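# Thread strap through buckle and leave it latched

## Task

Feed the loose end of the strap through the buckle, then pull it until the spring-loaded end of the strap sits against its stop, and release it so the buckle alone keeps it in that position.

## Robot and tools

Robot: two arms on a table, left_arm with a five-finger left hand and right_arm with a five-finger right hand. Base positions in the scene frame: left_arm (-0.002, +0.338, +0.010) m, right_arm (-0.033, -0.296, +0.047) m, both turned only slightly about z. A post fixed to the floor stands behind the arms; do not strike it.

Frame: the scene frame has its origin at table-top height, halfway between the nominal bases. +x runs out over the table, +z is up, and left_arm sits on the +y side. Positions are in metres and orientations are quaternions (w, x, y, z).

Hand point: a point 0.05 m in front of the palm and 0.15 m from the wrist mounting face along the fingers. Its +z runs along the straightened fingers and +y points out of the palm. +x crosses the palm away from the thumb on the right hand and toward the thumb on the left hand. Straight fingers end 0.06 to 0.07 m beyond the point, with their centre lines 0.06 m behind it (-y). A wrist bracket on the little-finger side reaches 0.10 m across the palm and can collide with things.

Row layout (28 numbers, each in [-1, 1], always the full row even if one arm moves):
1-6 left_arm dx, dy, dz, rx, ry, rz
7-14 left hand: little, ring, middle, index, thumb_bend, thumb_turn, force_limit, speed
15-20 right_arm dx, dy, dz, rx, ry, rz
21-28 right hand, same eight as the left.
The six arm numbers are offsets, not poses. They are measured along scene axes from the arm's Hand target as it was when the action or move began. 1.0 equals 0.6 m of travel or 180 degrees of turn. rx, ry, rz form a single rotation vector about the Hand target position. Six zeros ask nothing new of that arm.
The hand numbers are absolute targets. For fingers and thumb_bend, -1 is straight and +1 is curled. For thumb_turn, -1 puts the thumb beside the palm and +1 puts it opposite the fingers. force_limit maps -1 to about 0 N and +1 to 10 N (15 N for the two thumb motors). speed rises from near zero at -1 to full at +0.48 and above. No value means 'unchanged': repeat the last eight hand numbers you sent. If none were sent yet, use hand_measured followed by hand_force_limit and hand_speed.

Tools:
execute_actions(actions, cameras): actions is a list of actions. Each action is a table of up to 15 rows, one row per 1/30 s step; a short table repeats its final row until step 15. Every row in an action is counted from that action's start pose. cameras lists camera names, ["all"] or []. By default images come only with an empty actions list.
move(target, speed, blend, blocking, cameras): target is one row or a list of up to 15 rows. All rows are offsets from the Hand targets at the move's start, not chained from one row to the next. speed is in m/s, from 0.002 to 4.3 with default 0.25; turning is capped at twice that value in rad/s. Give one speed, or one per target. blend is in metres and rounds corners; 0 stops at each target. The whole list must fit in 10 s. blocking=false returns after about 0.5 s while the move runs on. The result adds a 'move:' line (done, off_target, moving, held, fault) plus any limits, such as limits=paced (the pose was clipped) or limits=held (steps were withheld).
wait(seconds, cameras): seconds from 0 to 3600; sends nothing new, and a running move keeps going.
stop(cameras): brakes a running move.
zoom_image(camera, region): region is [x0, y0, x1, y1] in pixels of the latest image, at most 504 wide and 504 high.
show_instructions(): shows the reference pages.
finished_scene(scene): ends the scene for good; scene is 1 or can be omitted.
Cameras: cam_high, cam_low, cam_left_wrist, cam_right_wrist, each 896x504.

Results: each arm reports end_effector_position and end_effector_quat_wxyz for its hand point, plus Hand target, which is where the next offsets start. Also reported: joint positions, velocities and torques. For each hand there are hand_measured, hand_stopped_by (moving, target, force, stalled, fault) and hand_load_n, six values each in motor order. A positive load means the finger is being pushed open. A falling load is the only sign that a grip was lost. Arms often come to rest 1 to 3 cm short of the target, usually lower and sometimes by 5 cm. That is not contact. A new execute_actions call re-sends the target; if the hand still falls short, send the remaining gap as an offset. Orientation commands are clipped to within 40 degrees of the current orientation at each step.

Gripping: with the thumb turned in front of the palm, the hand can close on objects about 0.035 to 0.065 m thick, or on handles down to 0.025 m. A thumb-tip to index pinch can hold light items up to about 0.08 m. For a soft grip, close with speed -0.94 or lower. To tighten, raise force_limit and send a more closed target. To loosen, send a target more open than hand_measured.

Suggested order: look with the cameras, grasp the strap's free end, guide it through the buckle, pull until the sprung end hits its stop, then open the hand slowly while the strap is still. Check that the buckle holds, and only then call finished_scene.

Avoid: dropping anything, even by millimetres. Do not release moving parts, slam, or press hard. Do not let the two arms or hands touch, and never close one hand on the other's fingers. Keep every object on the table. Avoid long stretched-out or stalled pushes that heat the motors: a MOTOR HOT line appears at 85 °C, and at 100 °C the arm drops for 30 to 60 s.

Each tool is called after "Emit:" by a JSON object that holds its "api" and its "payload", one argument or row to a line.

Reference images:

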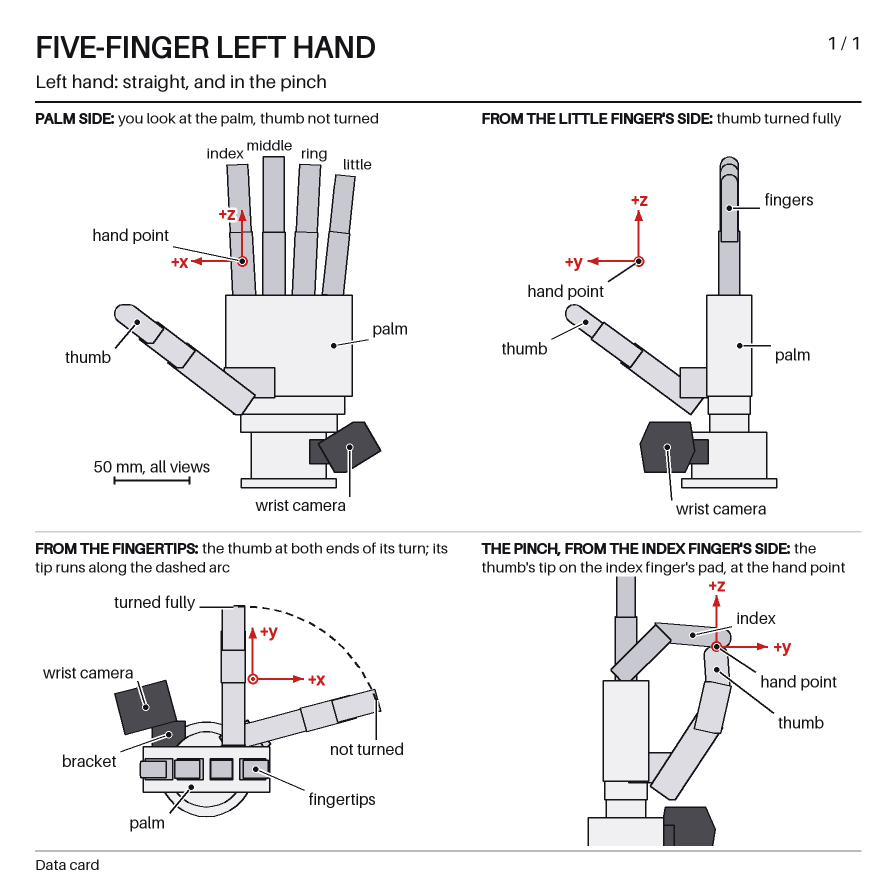

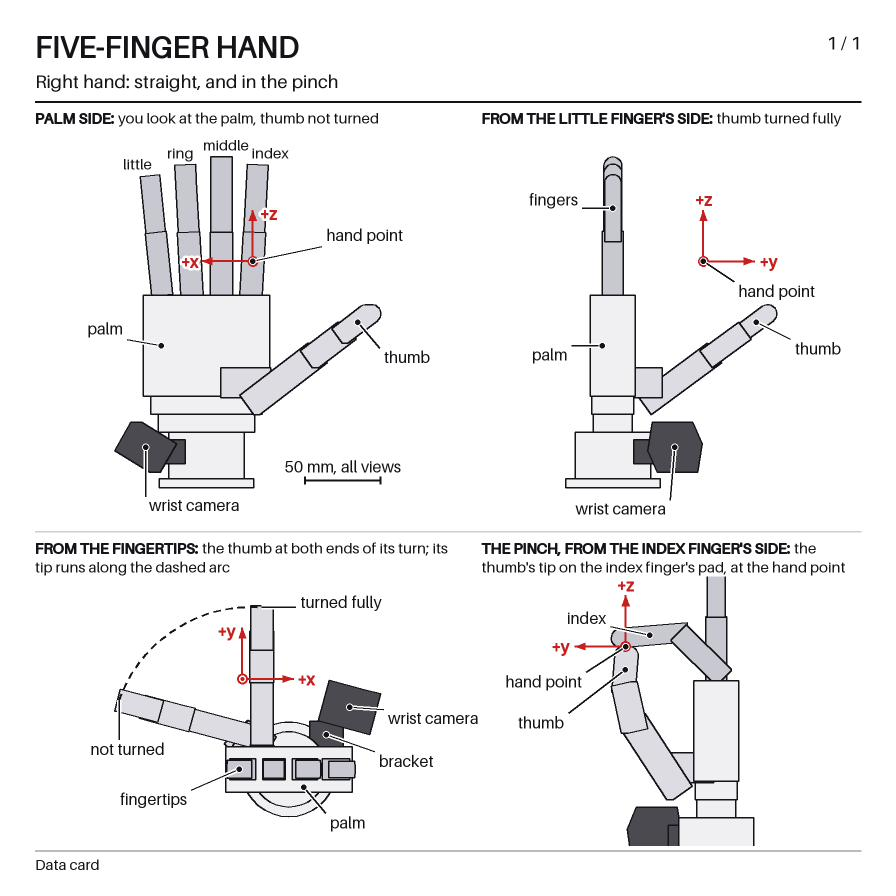

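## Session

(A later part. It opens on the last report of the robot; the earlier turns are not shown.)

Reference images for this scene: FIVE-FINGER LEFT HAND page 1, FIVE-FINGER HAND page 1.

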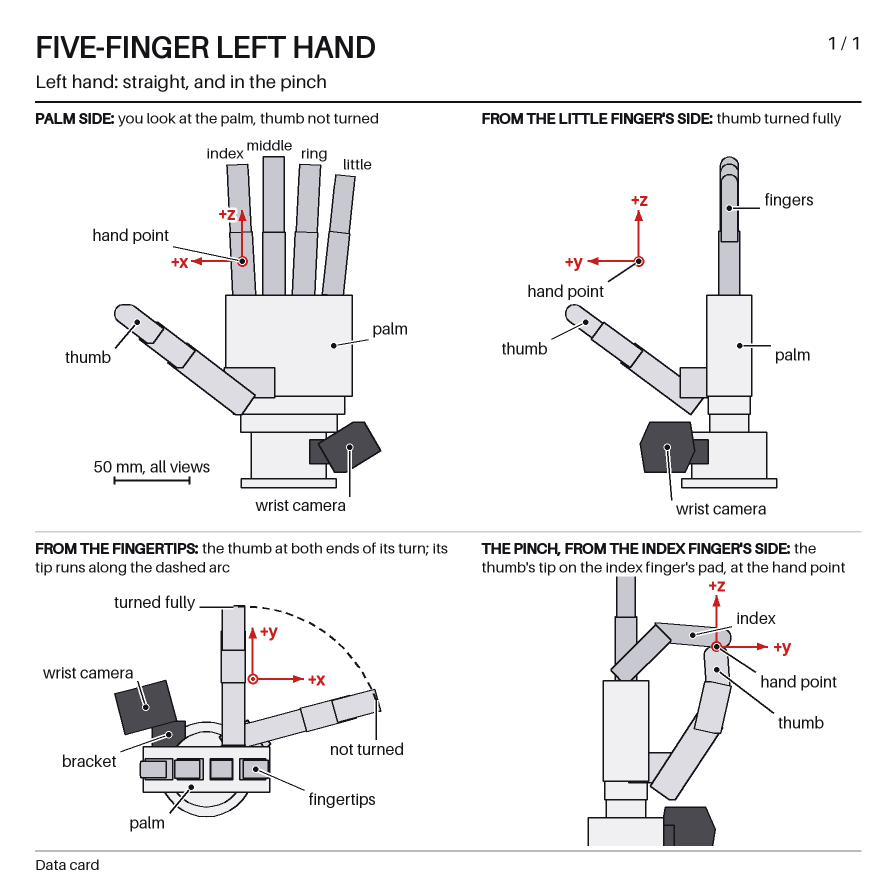

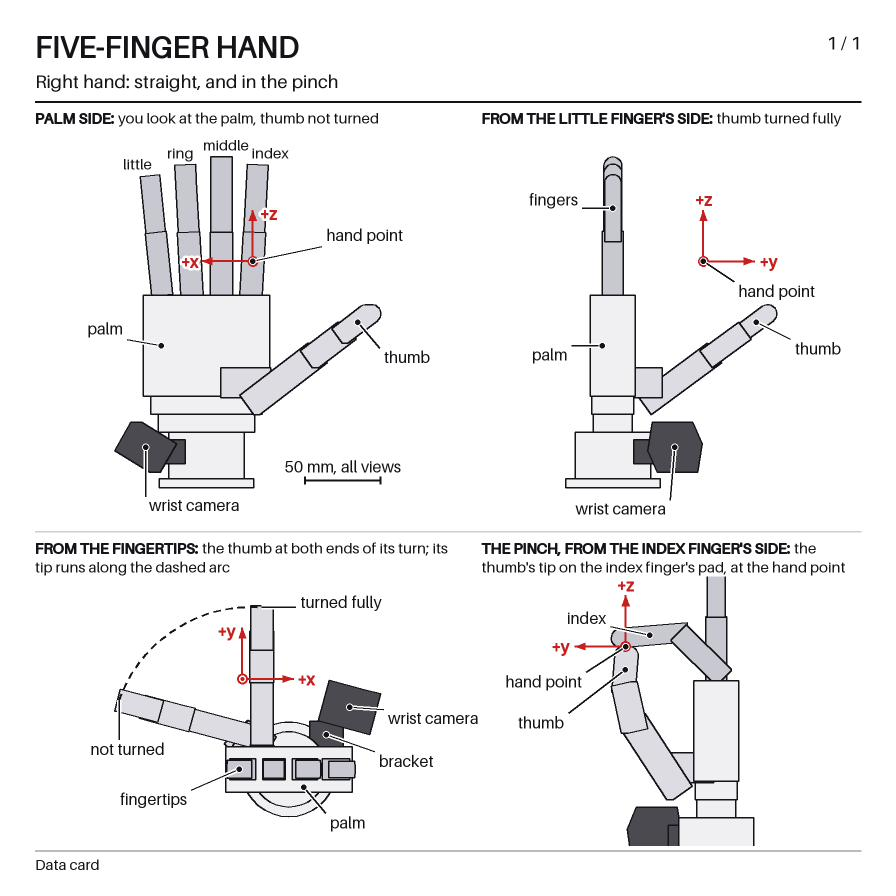

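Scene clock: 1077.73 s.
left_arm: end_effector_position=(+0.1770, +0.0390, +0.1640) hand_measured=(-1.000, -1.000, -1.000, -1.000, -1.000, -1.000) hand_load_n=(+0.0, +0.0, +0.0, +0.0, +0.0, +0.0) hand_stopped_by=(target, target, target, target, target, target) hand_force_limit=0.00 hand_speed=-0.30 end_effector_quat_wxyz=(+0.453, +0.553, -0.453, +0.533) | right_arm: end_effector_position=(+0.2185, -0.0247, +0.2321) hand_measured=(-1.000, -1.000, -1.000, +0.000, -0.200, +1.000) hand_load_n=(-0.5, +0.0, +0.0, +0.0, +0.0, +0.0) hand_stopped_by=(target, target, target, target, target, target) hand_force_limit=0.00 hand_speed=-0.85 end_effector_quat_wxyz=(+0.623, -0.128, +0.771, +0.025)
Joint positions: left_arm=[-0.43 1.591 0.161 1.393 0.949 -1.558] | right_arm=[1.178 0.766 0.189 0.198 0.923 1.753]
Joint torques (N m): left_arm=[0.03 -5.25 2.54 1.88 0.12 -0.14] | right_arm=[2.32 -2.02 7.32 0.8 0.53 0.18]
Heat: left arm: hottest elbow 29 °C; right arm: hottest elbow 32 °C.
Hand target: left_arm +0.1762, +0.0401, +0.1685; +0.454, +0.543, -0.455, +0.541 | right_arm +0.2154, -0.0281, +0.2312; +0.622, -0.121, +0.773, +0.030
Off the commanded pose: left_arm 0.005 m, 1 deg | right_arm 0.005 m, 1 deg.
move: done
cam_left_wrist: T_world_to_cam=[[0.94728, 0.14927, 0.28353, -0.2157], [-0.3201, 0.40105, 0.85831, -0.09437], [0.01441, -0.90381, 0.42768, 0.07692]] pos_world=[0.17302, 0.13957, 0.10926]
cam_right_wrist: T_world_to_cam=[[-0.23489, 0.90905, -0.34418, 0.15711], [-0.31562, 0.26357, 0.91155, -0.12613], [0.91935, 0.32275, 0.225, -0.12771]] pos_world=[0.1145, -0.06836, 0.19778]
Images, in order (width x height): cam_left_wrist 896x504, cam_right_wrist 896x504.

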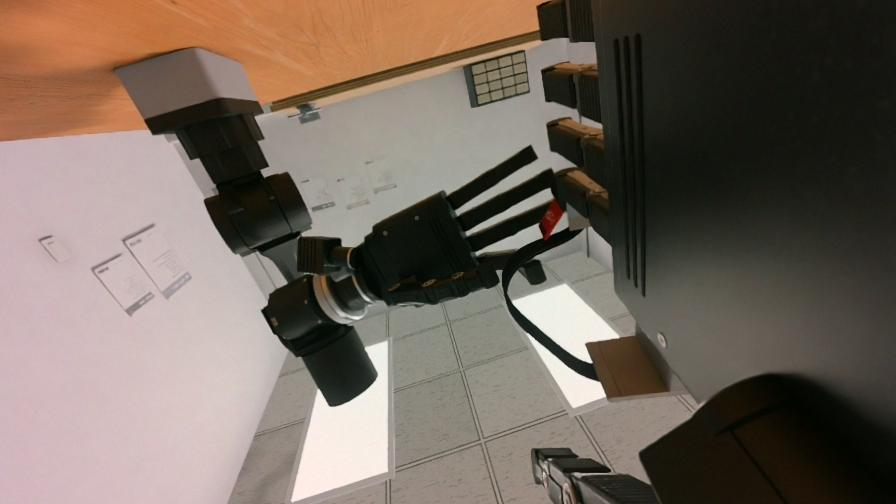

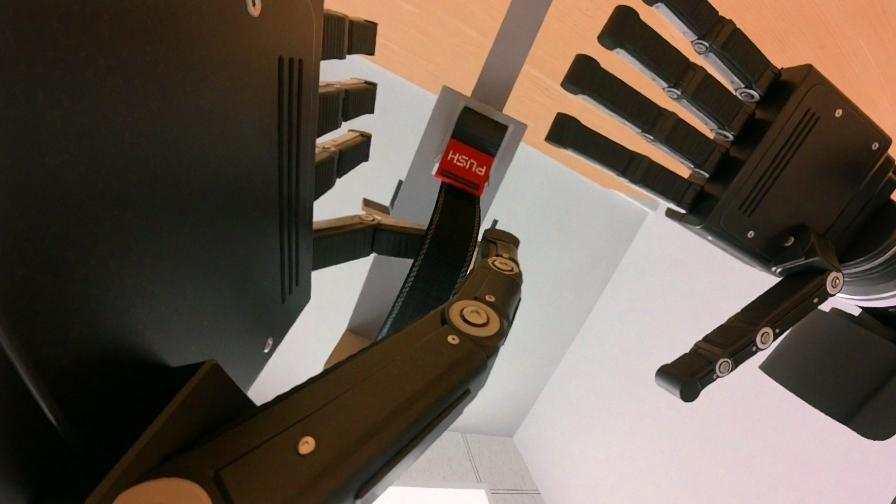

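Thumb passes outboard of the strap. Now pinch.

Emit:
{"api": "move", "payload": {
  "target": [
    [0,0,0,0,0,0, -1,-1,-1,-1,-1,-1,0,-0.3, 0,0,0,0,0,0, -1,-1,-1,0.0,0.02,1,0,-0.85],
    [0,0,0,0,0,0, -1,-1,-1,-1,-1,-1,0,-0.3, 0,0,0,0,0,0, -1,-1,-1,0.4,0.02,1,0,-0.85]
  ],
  "speed": 0.04,
  "cameras": ["cam_right_wrist","cam_left_wrist"]
}}

Scene clock: 1085.07 s.
left_arm: end_effector_position=(+0.1770, +0.0390, +0.1640) hand_measured=(-1.000, -1.000, -1.000, -1.000, -1.000, -1.000) hand_load_n=(+0.0, +0.0, +0.0, +0.0, +0.0, +0.0) hand_stopped_by=(target, target, target, target, target, target) hand_force_limit=0.00 hand_speed=-0.30 end_effector_quat_wxyz=(+0.453, +0.553, -0.453, +0.533) | right_arm: end_effector_position=(+0.2211, -0.0273, +0.2327) hand_measured=(-1.000, -1.000, -1.000, +0.218, +0.020, +1.000) hand_load_n=(+0.0, +0.0, +0.0, +5.5, +1.5, -0.5) hand_stopped_by=(target, target, target, force, target, target) hand_force_limit=0.00 hand_speed=-0.85 end_effector_quat_wxyz=(+0.623, -0.124, +0.772, +0.022)
Joint positions: left_arm=[-0.43 1.591 0.161 1.393 0.949 -1.558] | right_arm=[1.169 0.764 0.189 0.198 0.925 1.753]
Joint torques (N m): left_arm=[0.26 -5.3 2.55 1.92 0.12 -0.13] | right_arm=[2.26 -2.02 7.31 0.81 0.45 0.18]
Heat: left arm: hottest elbow 29 °C; right arm: hottest elbow 32 °C.
Hand target: left_arm +0.1762, +0.0401, +0.1685; +0.454, +0.543, -0.455, +0.541 | right_arm +0.2154, -0.0281, +0.2312; +0.622, -0.121, +0.773, +0.030
Off the commanded pose: left_arm 0.005 m, 1 deg | right_arm 0.006 m, 1 deg.
move: done
cam_left_wrist: T_world_to_cam=[[0.94728, 0.14927, 0.28353, -0.2157], [-0.3201, 0.40105, 0.85831, -0.09437], [0.01441, -0.90381, 0.42768, 0.07692]] pos_world=[0.17302, 0.13957, 0.10926]
cam_right_wrist: T_world_to_cam=[[-0.22484, 0.9119, -0.34334, 0.15797], [-0.3138, 0.26583, 0.91152, -0.12546], [0.92249, 0.31268, 0.22638, -0.13068]] pos_world=[0.1167, -0.06984, 0.19818]
Images, in order (width x height): cam_left_wrist 896x504, cam_right_wrist 896x504.

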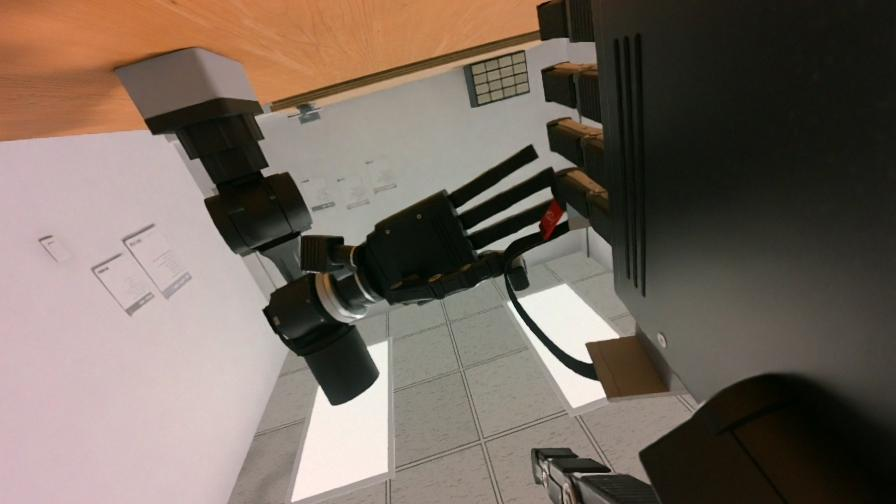

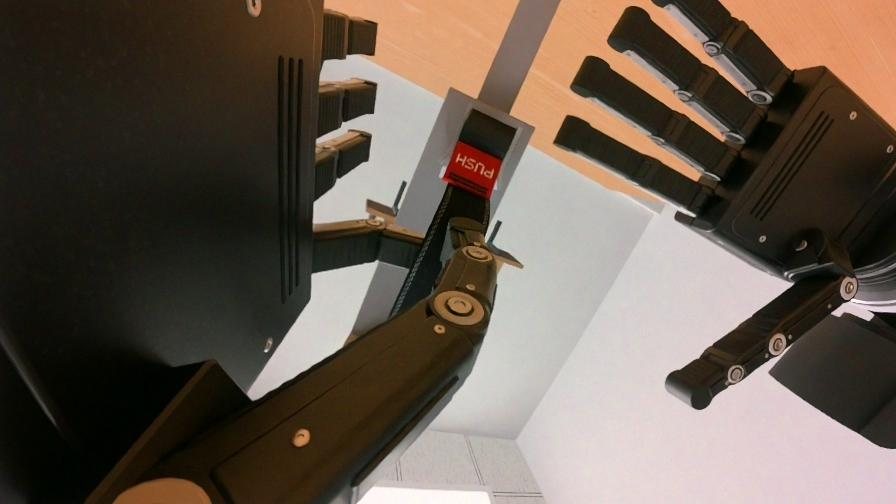

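Emit:
{"api": "move", "payload": {
  "target": [
    [0,0,0,0,0,0, -1,-1,-1,-1,-1,-1,0,-0.3, 0.045,0.014,0.025,0,0,0, -1,-1,-1,0.4,0.02,1,0,-0.85]
  ],
  "speed": 0.04,
  "cameras": ["cam_right_wrist","cam_left_wrist"]
}}

Scene clock: 1091.90 s.
left_arm: end_effector_position=(+0.1770, +0.0390, +0.1640) hand_measured=(-1.000, -1.000, -1.000, -1.000, -1.000, -1.000) hand_load_n=(+0.0, +0.0, +0.0, +0.0, +0.0, +0.0) hand_stopped_by=(target, target, target, target, target, target) hand_force_limit=0.00 hand_speed=-0.30 end_effector_quat_wxyz=(+0.453, +0.553, -0.453, +0.533) | right_arm: end_effector_position=(+0.2319, -0.0295, +0.2204) hand_measured=(-1.000, -1.000, -1.000, +0.218, +0.020, +1.000) hand_load_n=(+0.0, +0.0, +0.0, +5.5, +1.5, +0.0) hand_stopped_by=(target, target, target, force, target, target) hand_force_limit=0.00 hand_speed=-0.85 end_effector_quat_wxyz=(+0.608, -0.131, +0.783, +0.023)
Joint positions: left_arm=[-0.43 1.591 0.161 1.393 0.949 -1.558] | right_arm=[1.098 0.794 0.189 0.204 0.839 1.749]
Joint torques (N m): left_arm=[0.15 -5.19 2.54 1.88 0.11 -0.13] | right_arm=[-0.03 -0.62 11.21 2.17 -0.04 -0.2]
Heat: left arm: hottest elbow 29 °C; right arm: hottest elbow 32 °C.
Hand target: left_arm +0.1762, +0.0401, +0.1685; +0.454, +0.543, -0.455, +0.541 | right_arm +0.2424, -0.0197, +0.2462; +0.622, -0.121, +0.773, +0.030
Off the commanded pose: left_arm 0.005 m, 1 deg | right_arm 0.030 m, 2 deg.
move: off_target (right_arm)
cam_left_wrist: T_world_to_cam=[[0.94728, 0.14927, 0.28353, -0.2157], [-0.3201, 0.40105, 0.85831, -0.09437], [0.01441, -0.90381, 0.42768, 0.07692]] pos_world=[0.17302, 0.13957, 0.10926]
cam_right_wrist: T_world_to_cam=[[-0.24717, 0.9058, -0.34415, 0.16343], [-0.28133, 0.27279, 0.92002, -0.11952], [0.92723, 0.32422, 0.1874, -0.1294]] pos_world=[0.12675, -0.07348, 0.19046]
Images, in order (width x height): cam_left_wrist 896x504, cam_right_wrist 896x504.

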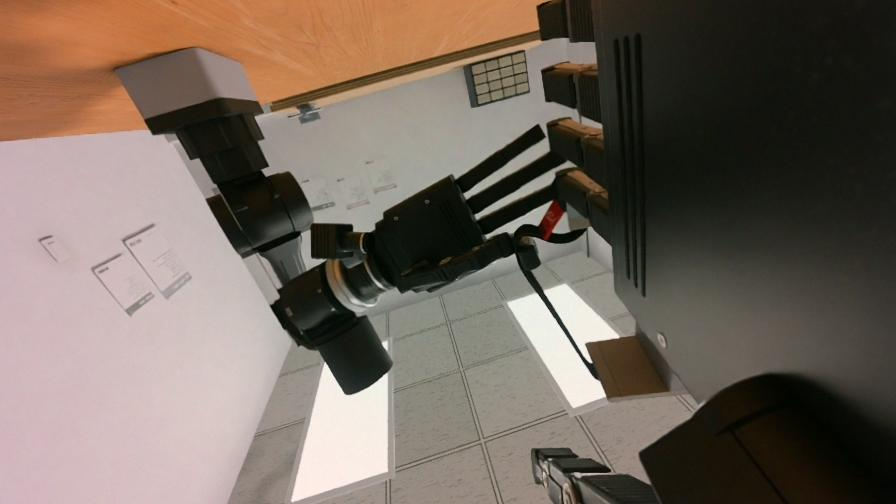

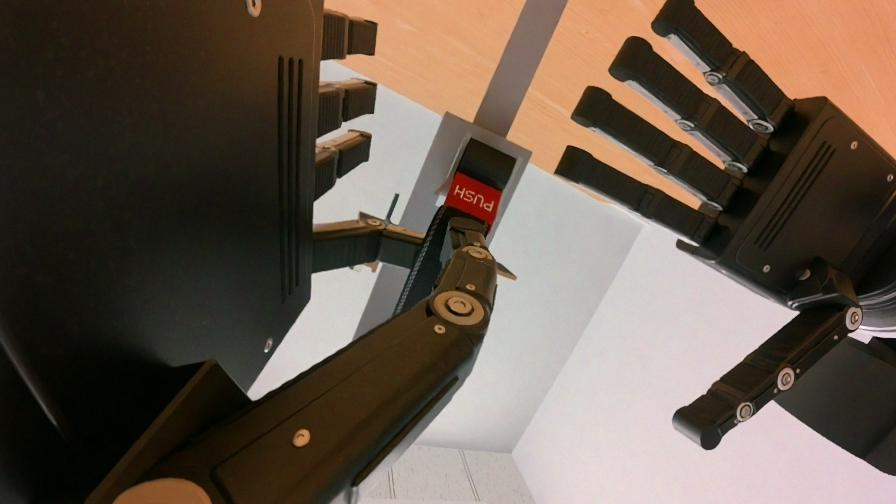

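Emit:
{"api": "move", "payload": {
  "target": [
    [0,0,0,0,0,0, -1,-1,-1,-1,-1,-1,0,-0.3, 0,0,0.04,0,0,0, -1,-1,-1,0.4,0.02,1,0,-0.85]
  ],
  "speed": 0.06,
  "cameras": ["cam_right_wrist","cam_left_wrist"]
}}

Scene clock: 1100.63 s.
left_arm: end_effector_position=(+0.1770, +0.0390, +0.1640) hand_measured=(-1.000, -1.000, -1.000, -1.000, -1.000, -1.000) hand_load_n=(+0.0, +0.0, +0.0, +0.0, +0.0, +0.0) hand_stopped_by=(target, target, target, target, target, target) hand_force_limit=0.00 hand_speed=-0.30 end_effector_quat_wxyz=(+0.453, +0.553, -0.453, +0.533) | right_arm: end_effector_position=(+0.2306, -0.0269, +0.2367) hand_measured=(-1.000, -1.000, -1.000, +0.218, +0.020, +1.000) hand_load_n=(+0.0, +0.0, +0.0, +5.0, +1.5, +0.0) hand_stopped_by=(target, target, target, force, target, target) hand_force_limit=0.00 hand_speed=-0.85 end_effector_quat_wxyz=(+0.609, -0.137, +0.781, +0.023)
Joint positions: left_arm=[-0.43 1.591 0.161 1.393 0.949 -1.558] | right_arm=[1.103 0.738 0.221 0.123 0.837 1.733]
Joint torques (N m): left_arm=[0.21 -5.25 2.55 1.89 0.12 -0.14] | right_arm=[-0.03 -1.73 12.63 0.75 -0.02 -0.15]
Heat: left arm: hottest elbow 29 °C; right arm: hottest elbow 32 °C.
Hand target: left_arm +0.1762, +0.0401, +0.1685; +0.454, +0.543, -0.455, +0.541 | right_arm +0.2424, -0.0197, +0.2702; +0.622, -0.121, +0.773, +0.030
Off the commanded pose: left_arm 0.005 m, 1 deg | right_arm 0.036 m, 3 deg.
move: off_target (right_arm)
cam_left_wrist: T_world_to_cam=[[0.94728, 0.14927, 0.28353, -0.2157], [-0.3201, 0.40105, 0.85831, -0.09437], [0.01441, -0.90381, 0.42768, 0.07692]] pos_world=[0.17302, 0.13957, 0.10926]
cam_right_wrist: T_world_to_cam=[[-0.25429, 0.90023, -0.35344, 0.17006], [-0.28897, 0.27803, 0.91607, -0.13271], [0.92295, 0.33508, 0.18944, -0.13128]] pos_world=[0.12606, -0.07221, 0.20655]
Images, in order (width x height): cam_left_wrist 896x504, cam_right_wrist 896x504.

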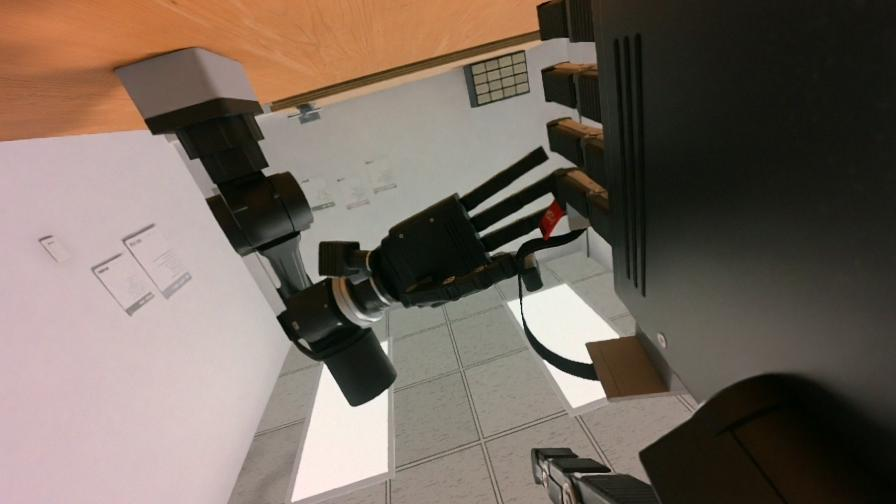

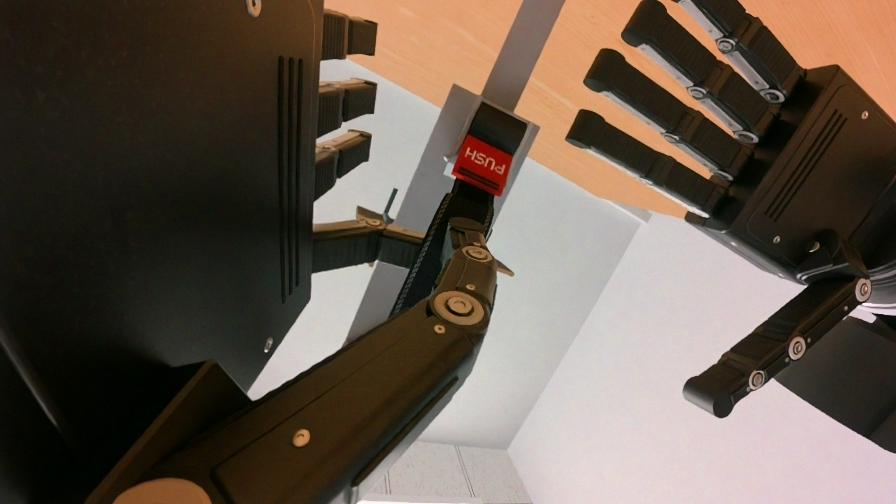

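Emit:
{"api": "move", "payload": {
  "target": [
    [0,0,0,0,0,0, -1,-1,-1,-1,-1,-1,0,-0.3, 0.035,0.012,0.014,0,0,0, -1,-1,-1,0.4,0.02,1,0,-0.85]
  ],
  "speed": 0.06,
  "cameras": ["cam_left_wrist"]
}}

Scene clock: 1105.60 s.
left_arm: end_effector_position=(+0.1770, +0.0390, +0.1640) hand_measured=(-1.000, -1.000, -1.000, -1.000, -1.000, -1.000) hand_load_n=(+0.0, +0.0, +0.0, +0.0, +0.0, +0.0) hand_stopped_by=(target, target, target, target, target, target) hand_force_limit=0.00 hand_speed=-0.30 end_effector_quat_wxyz=(+0.453, +0.553, -0.453, +0.533) | right_arm: end_effector_position=(+0.2480, -0.0225, +0.2402) hand_measured=(-1.000, -1.000, -1.000, +0.218, +0.020, +1.000) hand_load_n=(+0.0, +0.0, +0.0, +5.0, +1.5, +0.0) hand_stopped_by=(target, target, target, force, target, target) hand_force_limit=0.00 hand_speed=-0.85 end_effector_quat_wxyz=(+0.601, -0.143, +0.787, +0.016)
Joint positions: left_arm=[-0.43 1.591 0.161 1.393 0.949 -1.558] | right_arm=[1.035 0.784 0.263 0.123 0.773 1.704]
Joint torques (N m): left_arm=[0.26 -5.3 2.58 1.87 0.12 -0.13] | right_arm=[-0.03 -1.08 12.66 2.39 -0.03 -0.17]
Heat: left arm: hottest elbow 29 °C; right arm: hottest elbow 33 °C.
Hand target: left_arm +0.1762, +0.0401, +0.1685; +0.454, +0.543, -0.455, +0.541 | right_arm +0.2634, -0.0125, +0.2786; +0.622, -0.121, +0.773, +0.030
Off the commanded pose: left_arm 0.005 m, 1 deg | right_arm 0.043 m, 4 deg.
move: off_target (right_arm)
cam_left_wrist: T_world_to_cam=[[0.94728, 0.14927, 0.28353, -0.2157], [-0.3201, 0.40105, 0.85831, -0.09437], [0.01441, -0.90381, 0.42768, 0.07692]] pos_world=[0.17302, 0.13957, 0.10926]

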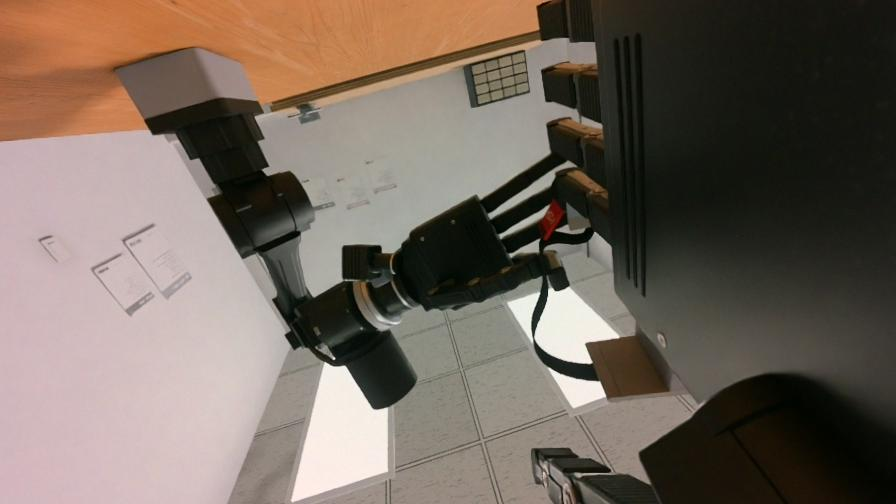

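Emit:
{"api": "move", "payload": {
  "target": [
    [0,0,0,0,0,0, -1,-1,-1,-1,-1,-1,0,-0.3, 0.033,0.016,0.01,0,0,0, -1,-1,-1,0.4,0.02,1,0,-0.85]
  ],
  "speed": 0.06,
  "cameras": ["cam_left_wrist","cam_right_wrist"]
}}

Scene clock: 1109.90 s.
left_arm: end_effector_position=(+0.1770, +0.0390, +0.1640) hand_measured=(-1.000, -1.000, -1.000, -1.000, -1.000, -1.000) hand_load_n=(+0.5, +0.0, +0.0, +0.0, -0.5, +0.0) hand_stopped_by=(target, target, target, target, target, target) hand_force_limit=0.00 hand_speed=-0.30 end_effector_quat_wxyz=(+0.453, +0.553, -0.453, +0.533) | right_arm: end_effector_position=(+0.2668, -0.0126, +0.2469) hand_measured=(-1.000, -1.000, -1.000, +0.218, +0.020, +1.000) hand_load_n=(+0.0, +0.0, +0.0, +5.5, +1.5, +0.0) hand_stopped_by=(target, target, target, force, target, target) hand_force_limit=0.00 hand_speed=-0.85 end_effector_quat_wxyz=(+0.600, -0.141, +0.787, +0.018)
Joint positions: left_arm=[-0.43 1.591 0.161 1.393 0.949 -1.558] | right_arm=[0.986 0.858 0.307 0.167 0.727 1.684]
Joint torques (N m): left_arm=[0.15 -5.36 2.58 1.87 0.12 -0.13] | right_arm=[-0.09 -1.73 12.51 2.43 -0.06 -0.18]
Heat: left arm: hottest elbow 29 °C; right arm: hottest elbow 33 °C.
Hand target: left_arm +0.1762, +0.0401, +0.1685; +0.454, +0.543, -0.455, +0.541 | right_arm +0.2832, -0.0029, +0.2846; +0.622, -0.121, +0.773, +0.030
Off the commanded pose: left_arm 0.005 m, 1 deg | right_arm 0.042 m, 4 deg.
move: off_target (right_arm)
cam_left_wrist: T_world_to_cam=[[0.94728, 0.14927, 0.28353, -0.2157], [-0.3201, 0.40105, 0.85831, -0.09437], [0.01441, -0.90381, 0.42768, 0.07692]] pos_world=[0.17302, 0.13957, 0.10926]
cam_right_wrist: T_world_to_cam=[[-0.26059, 0.89501, -0.36201, 0.17373], [-0.2698, 0.29251, 0.91741, -0.14082], [0.92698, 0.33674, 0.16525, -0.16651]] pos_world=[0.16163, -0.05822, 0.21959]

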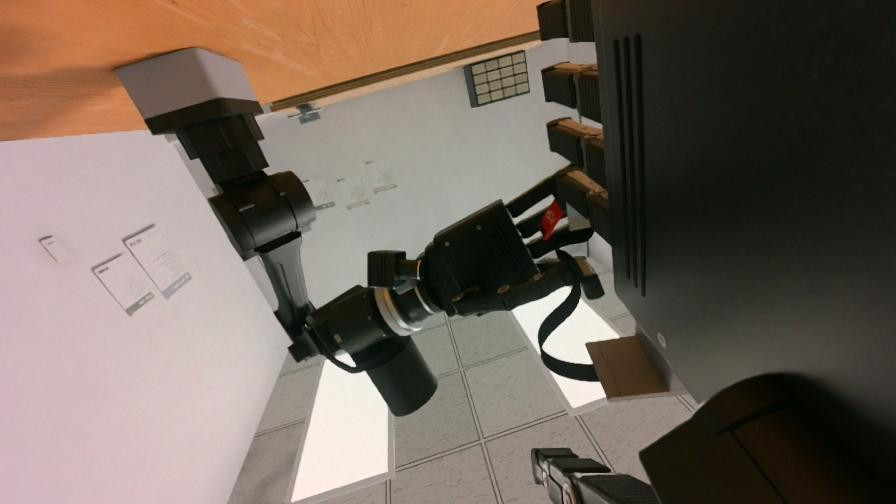

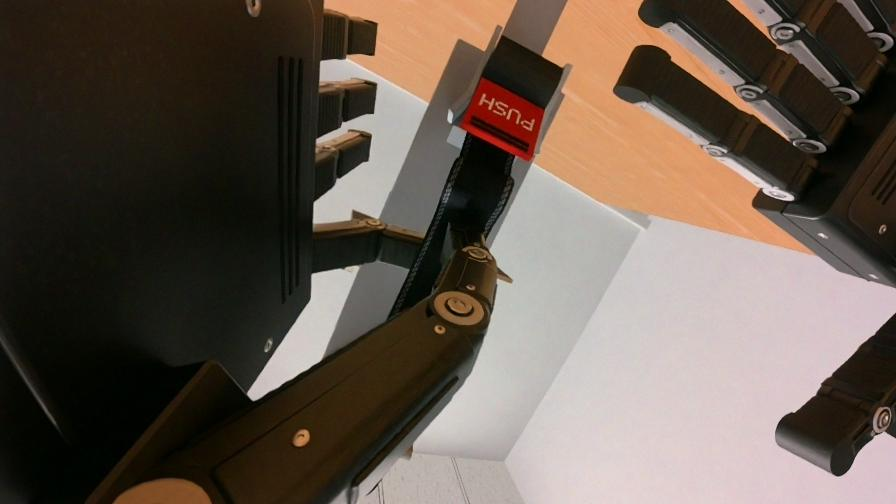

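Emit:
{"api": "move", "payload": {
  "target": [
    [0,0,0,0,0,0, -1,-1,-1,-1,-1,-1,0,-0.3, -0.01,0,-0.035,0,0,0, -1,-1,-1,0.4,0.02,1,0,-0.85]
  ],
  "speed": 0.04,
  "cameras": ["cam_right_wrist"]
}}

Scene clock: 1114.83 s.
left_arm: end_effector_position=(+0.1770, +0.0390, +0.1640) hand_measured=(-1.000, -1.000, -1.000, -1.000, -1.000, -1.000) hand_load_n=(+0.0, +0.0, +0.0, +0.0, +0.0, +0.0) hand_stopped_by=(target, target, target, target, target, target) hand_force_limit=0.00 hand_speed=-0.30 end_effector_quat_wxyz=(+0.453, +0.553, -0.453, +0.533) | right_arm: end_effector_position=(+0.2730, -0.0073, +0.2487) hand_measured=(-1.000, -1.000, -1.000, +0.218, +0.020, +1.000) hand_load_n=(+0.0, +0.0, +0.0, +5.0, +1.5, +0.0) hand_stopped_by=(target, target, target, force, target, target) hand_force_limit=0.00 hand_speed=-0.85 end_effector_quat_wxyz=(+0.610, -0.131, +0.781, +0.024)
Joint positions: left_arm=[-0.43 1.591 0.161 1.393 0.949 -1.558] | right_arm=[0.983 0.91 0.307 0.253 0.731 1.684]
Joint torques (N m): left_arm=[0.15 -5.25 2.54 1.88 0.13 -0.13] | right_arm=[1.44 -2.08 9.26 2.45 0.44 -0.1]
Heat: left arm: hottest elbow 29 °C; right arm: hottest elbow 34 °C.
Hand target: left_arm +0.1762, +0.0401, +0.1685; +0.454, +0.543, -0.455, +0.541 | right_arm +0.2772, -0.0029, +0.2636; +0.622, -0.121, +0.773, +0.030
Off the commanded pose: left_arm 0.005 m, 1 deg | right_arm 0.016 m, 2 deg.
move: off_target (right_arm)
cam_right_wrist: T_world_to_cam=[[-0.24682, 0.90631, -0.34306, 0.16275], [-0.2865, 0.26994, 0.91927, -0.13845], [0.92574, 0.32518, 0.19303, -0.18099]] pos_world=[0.16806, -0.05127, 0.21805]

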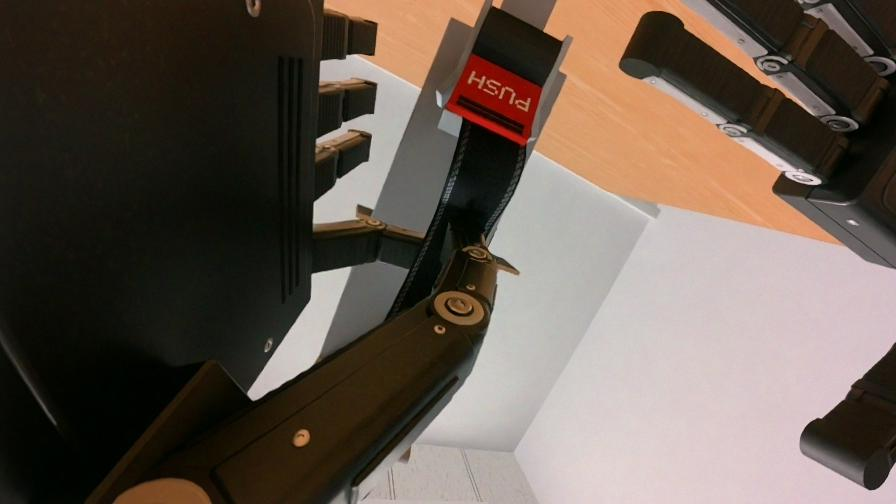

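Emit:
{"api": "move", "payload": {
  "target": [
    [0,0,0,0,0,0, -1,-1,-1,-1,-1,-1,0,-0.3, -0.01,-0.002,-0.035,0,0,0, -1,-1,-1,0.4,0.02,1,0,-0.85]
  ],
  "speed": 0.04,
  "cameras": ["cam_right_wrist","cam_left_wrist"]
}}

Scene clock: 1118.57 s.
left_arm: end_effector_position=(+0.1770, +0.0390, +0.1640) hand_measured=(-1.000, -1.000, -1.000, -1.000, -1.000, -1.000) hand_load_n=(+0.0, +0.0, +0.0, +0.0, +0.0, +0.0) hand_stopped_by=(target, target, target, target, target, target) hand_force_limit=0.00 hand_speed=-0.30 end_effector_quat_wxyz=(+0.453, +0.553, -0.453, +0.533) | right_arm: end_effector_position=(+0.2763, -0.0068, +0.2439) hand_measured=(-1.000, -1.000, -1.000, +0.218, +0.020, +1.000) hand_load_n=(+0.0, +0.0, +0.0, +5.5, +1.5, +0.0) hand_stopped_by=(target, target, target, force, target, target) hand_force_limit=0.00 hand_speed=-0.85 end_effector_quat_wxyz=(+0.618, -0.120, +0.776, +0.026)
Joint positions: left_arm=[-0.43 1.591 0.161 1.393 0.949 -1.558] | right_arm=[0.985 0.959 0.292 0.342 0.748 1.684]
Joint torques (N m): left_arm=[0.26 -5.36 2.54 1.89 0.12 -0.13] | right_arm=[2.26 -2.32 6.95 2.45 0.43 -0.03]
Heat: left arm: hottest elbow 29 °C; right arm: hottest elbow 33 °C.
Hand target: left_arm +0.1762, +0.0401, +0.1685; +0.454, +0.543, -0.455, +0.541 | right_arm +0.2712, -0.0041, +0.2426; +0.622, -0.121, +0.773, +0.030
Off the commanded pose: left_arm 0.005 m, 1 deg | right_arm 0.006 m, 1 deg.
move: done
cam_left_wrist: T_world_to_cam=[[0.94728, 0.14927, 0.28353, -0.2157], [-0.3201, 0.40105, 0.85831, -0.09437], [0.01441, -0.90381, 0.42768, 0.07692]] pos_world=[0.17302, 0.13957, 0.10926]
cam_right_wrist: T_world_to_cam=[[-0.22747, 0.91549, -0.33185, 0.15355], [-0.29972, 0.25842, 0.91836, -0.12946], [0.92651, 0.30837, 0.21561, -0.18905]] pos_world=[0.17128, -0.04882, 0.21061]
Images, in order (width x height): cam_left_wrist 896x504, cam_right_wrist 896x504.

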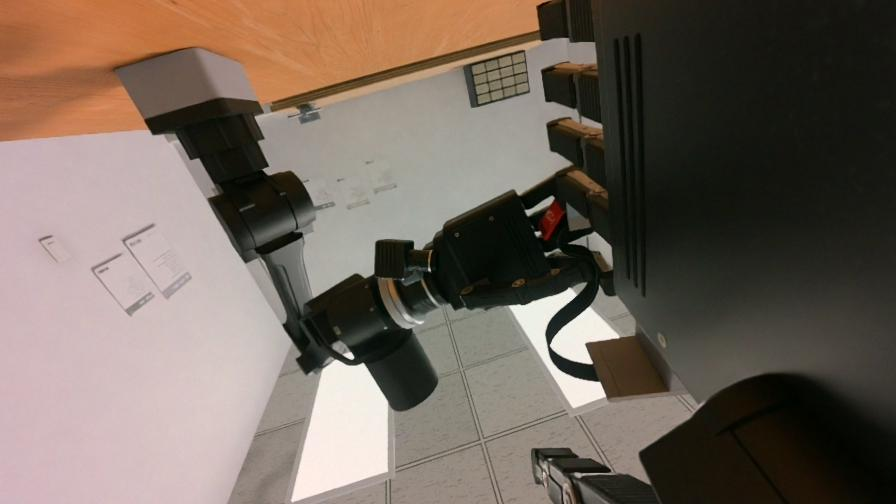

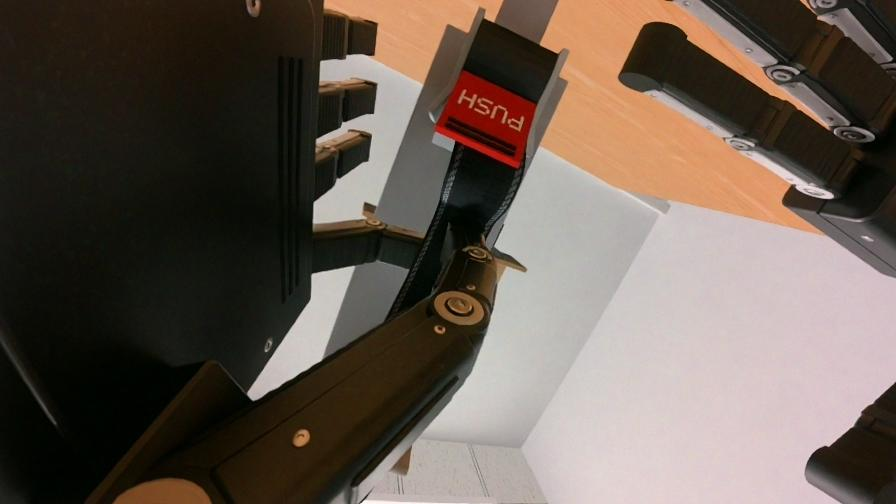

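Emit:
{"api": "move", "payload": {
  "target": [
    [0,0,0,0,0,0, -1,-1,-1,-1,-1,-1,0,-0.3, -0.003,-0.001,-0.017,0,0,0, -1,-1,-1,0.4,0.02,1,0,-0.85]
  ],
  "speed": 0.03,
  "cameras": ["cam_right_wrist","cam_left_wrist"]
}}

Scene clock: 1121.90 s.
left_arm: end_effector_position=(+0.1770, +0.0390, +0.1640) hand_measured=(-1.000, -1.000, -1.000, -1.000, -1.000, -1.000) hand_load_n=(+0.0, +0.0, +0.0, +0.0, +0.0, +0.0) hand_stopped_by=(target, target, target, target, target, target) hand_force_limit=0.00 hand_speed=-0.30 end_effector_quat_wxyz=(+0.453, +0.553, -0.453, +0.533) | right_arm: end_effector_position=(+0.2748, -0.0075, +0.2332) hand_measured=(-1.000, -1.000, -1.000, +0.218, +0.020, +1.000) hand_load_n=(+0.0, +0.0, +0.0, +5.5, +1.5, +0.0) hand_stopped_by=(target, target, target, force, target, target) hand_force_limit=0.00 hand_speed=-0.85 end_effector_quat_wxyz=(+0.618, -0.120, +0.776, +0.024)
Joint positions: left_arm=[-0.43 1.591 0.161 1.393 0.949 -1.558] | right_arm=[0.989 0.993 0.272 0.394 0.754 1.684]
Joint torques (N m): left_arm=[0.15 -5.3 2.54 1.91 0.12 -0.14] | right_arm=[2.32 -2.43 6.64 2.45 0.42 -0.01]
Heat: left arm: hottest elbow 29 °C; right arm: hottest elbow 33 °C.
Hand target: left_arm +0.1762, +0.0401, +0.1685; +0.454, +0.543, -0.455, +0.541 | right_arm +0.2694, -0.0047, +0.2324; +0.622, -0.121, +0.773, +0.030
Off the commanded pose: left_arm 0.005 m, 1 deg | right_arm 0.006 m, 1 deg.
move: done
cam_left_wrist: T_world_to_cam=[[0.94728, 0.14927, 0.28353, -0.2157], [-0.3201, 0.40105, 0.85831, -0.09437], [0.01441, -0.90381, 0.42768, 0.07692]] pos_world=[0.17302, 0.13957, 0.10926]
cam_right_wrist: T_world_to_cam=[[-0.22604, 0.91498, -0.33424, 0.15044], [-0.30013, 0.26101, 0.91749, -0.11952], [0.92673, 0.30771, 0.21562, -0.18533]] pos_world=[0.16988, -0.04942, 0.1999]
Images, in order (width x height): cam_left_wrist 896x504, cam_right_wrist 896x504.

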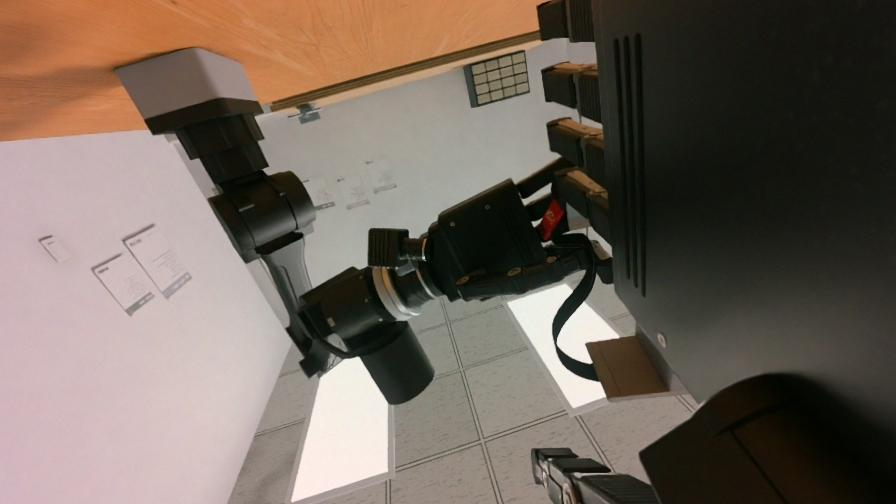

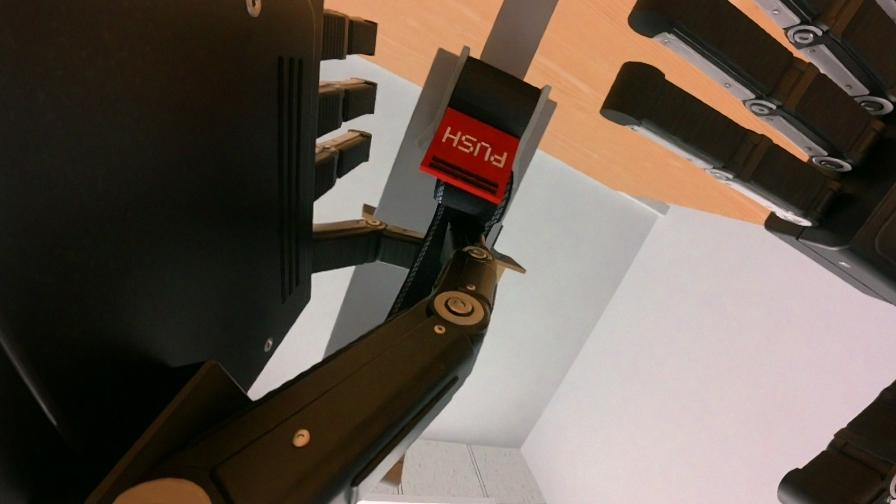

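Emit:
{"api": "zoom_image", "payload": {
  "camera": "cam_right_wrist",
  "region": [370, 30, 580, 270]
}}

Emit:
{"api": "zoom_image", "payload": {
  "camera": "cam_left_wrist",
  "region": [500, 150, 660, 330]
}}

Scaled by 2.100.

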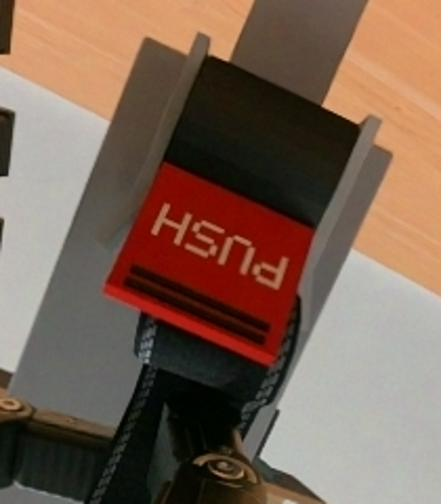

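Scaled by 2.800.

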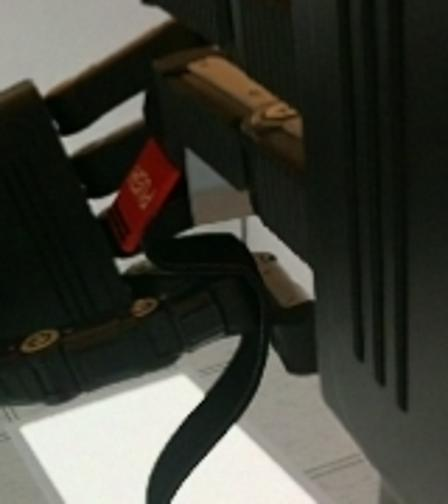

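Emit:
{"api": "move", "payload": {
  "target": [
    [0,-0.07,0,0,0,0, -1,-1,-1,-1,-1,-1,0,-0.3, 0,0,0,0,0,0, -1,-1,-1,0.4,0.02,1,0,-0.85],
    [0,-0.07,0.03,0,0,0, -1,-1,-1,-1,-1,-1,0,-0.3, 0,0,0,0,0,0, -1,-1,-1,0.4,0.02,1,0,-0.85]
  ],
  "speed": 0.05,
  "cameras": ["cam_right_wrist","cam_left_wrist"]
}}

Scene clock: 1139.40 s.
left_arm: end_effector_position=(+0.1702, +0.0036, +0.1738) hand_measured=(-1.000, -1.000, -1.000, -1.000, -1.000, -1.000) hand_load_n=(+0.0, +0.0, +0.0, +0.0, +0.0, +0.0) hand_stopped_by=(target, target, target, target, target, target) hand_force_limit=0.00 hand_speed=-0.30 end_effector_quat_wxyz=(+0.452, +0.556, -0.455, +0.529) | right_arm: end_effector_position=(+0.2748, -0.0075, +0.2332) hand_measured=(-1.000, -1.000, -1.000, +0.218, +0.020, +1.000) hand_load_n=(+0.0, +0.0, +0.0, +5.0, +1.5, +0.0) hand_stopped_by=(target, target, target, force, target, target) hand_force_limit=0.00 hand_speed=-0.85 end_effector_quat_wxyz=(+0.618, -0.120, +0.776, +0.024)
Joint positions: left_arm=[-0.577 1.517 0.193 1.278 0.803 -1.559] | right_arm=[0.989 0.993 0.272 0.394 0.754 1.684]
Joint torques (N m): left_arm=[-1.26 -6.71 5.67 0.83 -0.23 -0.16] | right_arm=[2.32 -2.43 6.64 2.47 0.43 -0.02]
Heat: left arm: hottest elbow 29 °C; right arm: hottest elbow 32 °C.
Hand target: left_arm +0.1762, -0.0019, +0.1865; +0.454, +0.543, -0.455, +0.541 | right_arm +0.2694, -0.0047, +0.2324; +0.622, -0.121, +0.773, +0.030
Off the commanded pose: left_arm 0.015 m, 2 deg | right_arm 0.006 m, 1 deg.
move: off_target (left_arm)
cam_left_wrist: T_world_to_cam=[[0.94934, 0.14507, 0.27877, -0.20627], [-0.31386, 0.39337, 0.86415, -0.09281], [0.01571, -0.90786, 0.41898, 0.04209]] pos_world=[0.16603, 0.10465, 0.12007]
cam_right_wrist: T_world_to_cam=[[-0.22604, 0.91498, -0.33424, 0.15044], [-0.30013, 0.26101, 0.91749, -0.11952], [0.92673, 0.30771, 0.21562, -0.18533]] pos_world=[0.16988, -0.04942, 0.1999]
Images, in order (width x height): cam_left_wrist 896x504, cam_right_wrist 896x504.

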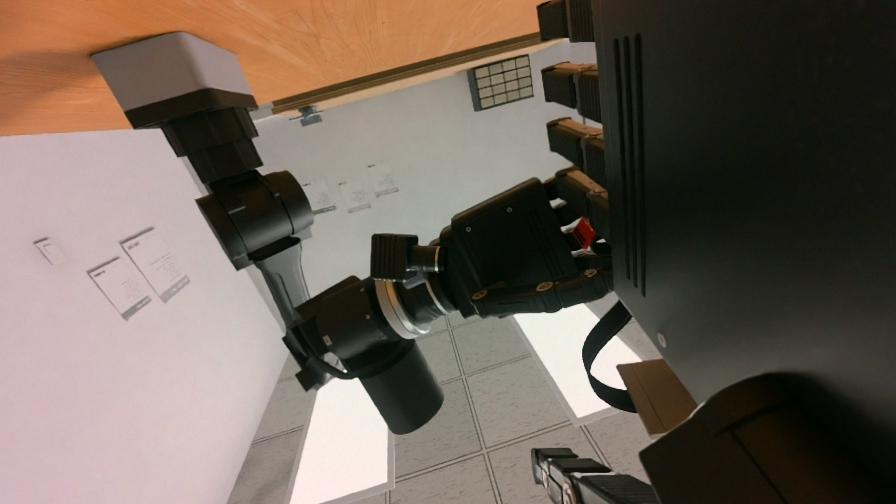

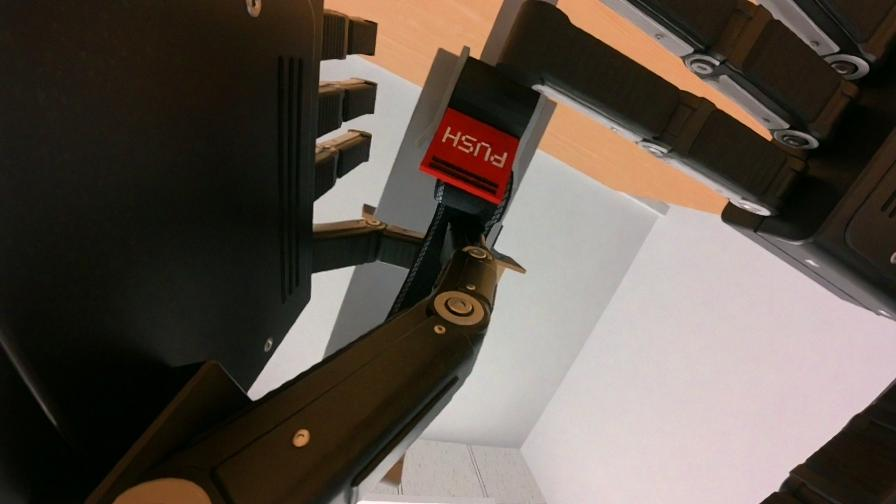

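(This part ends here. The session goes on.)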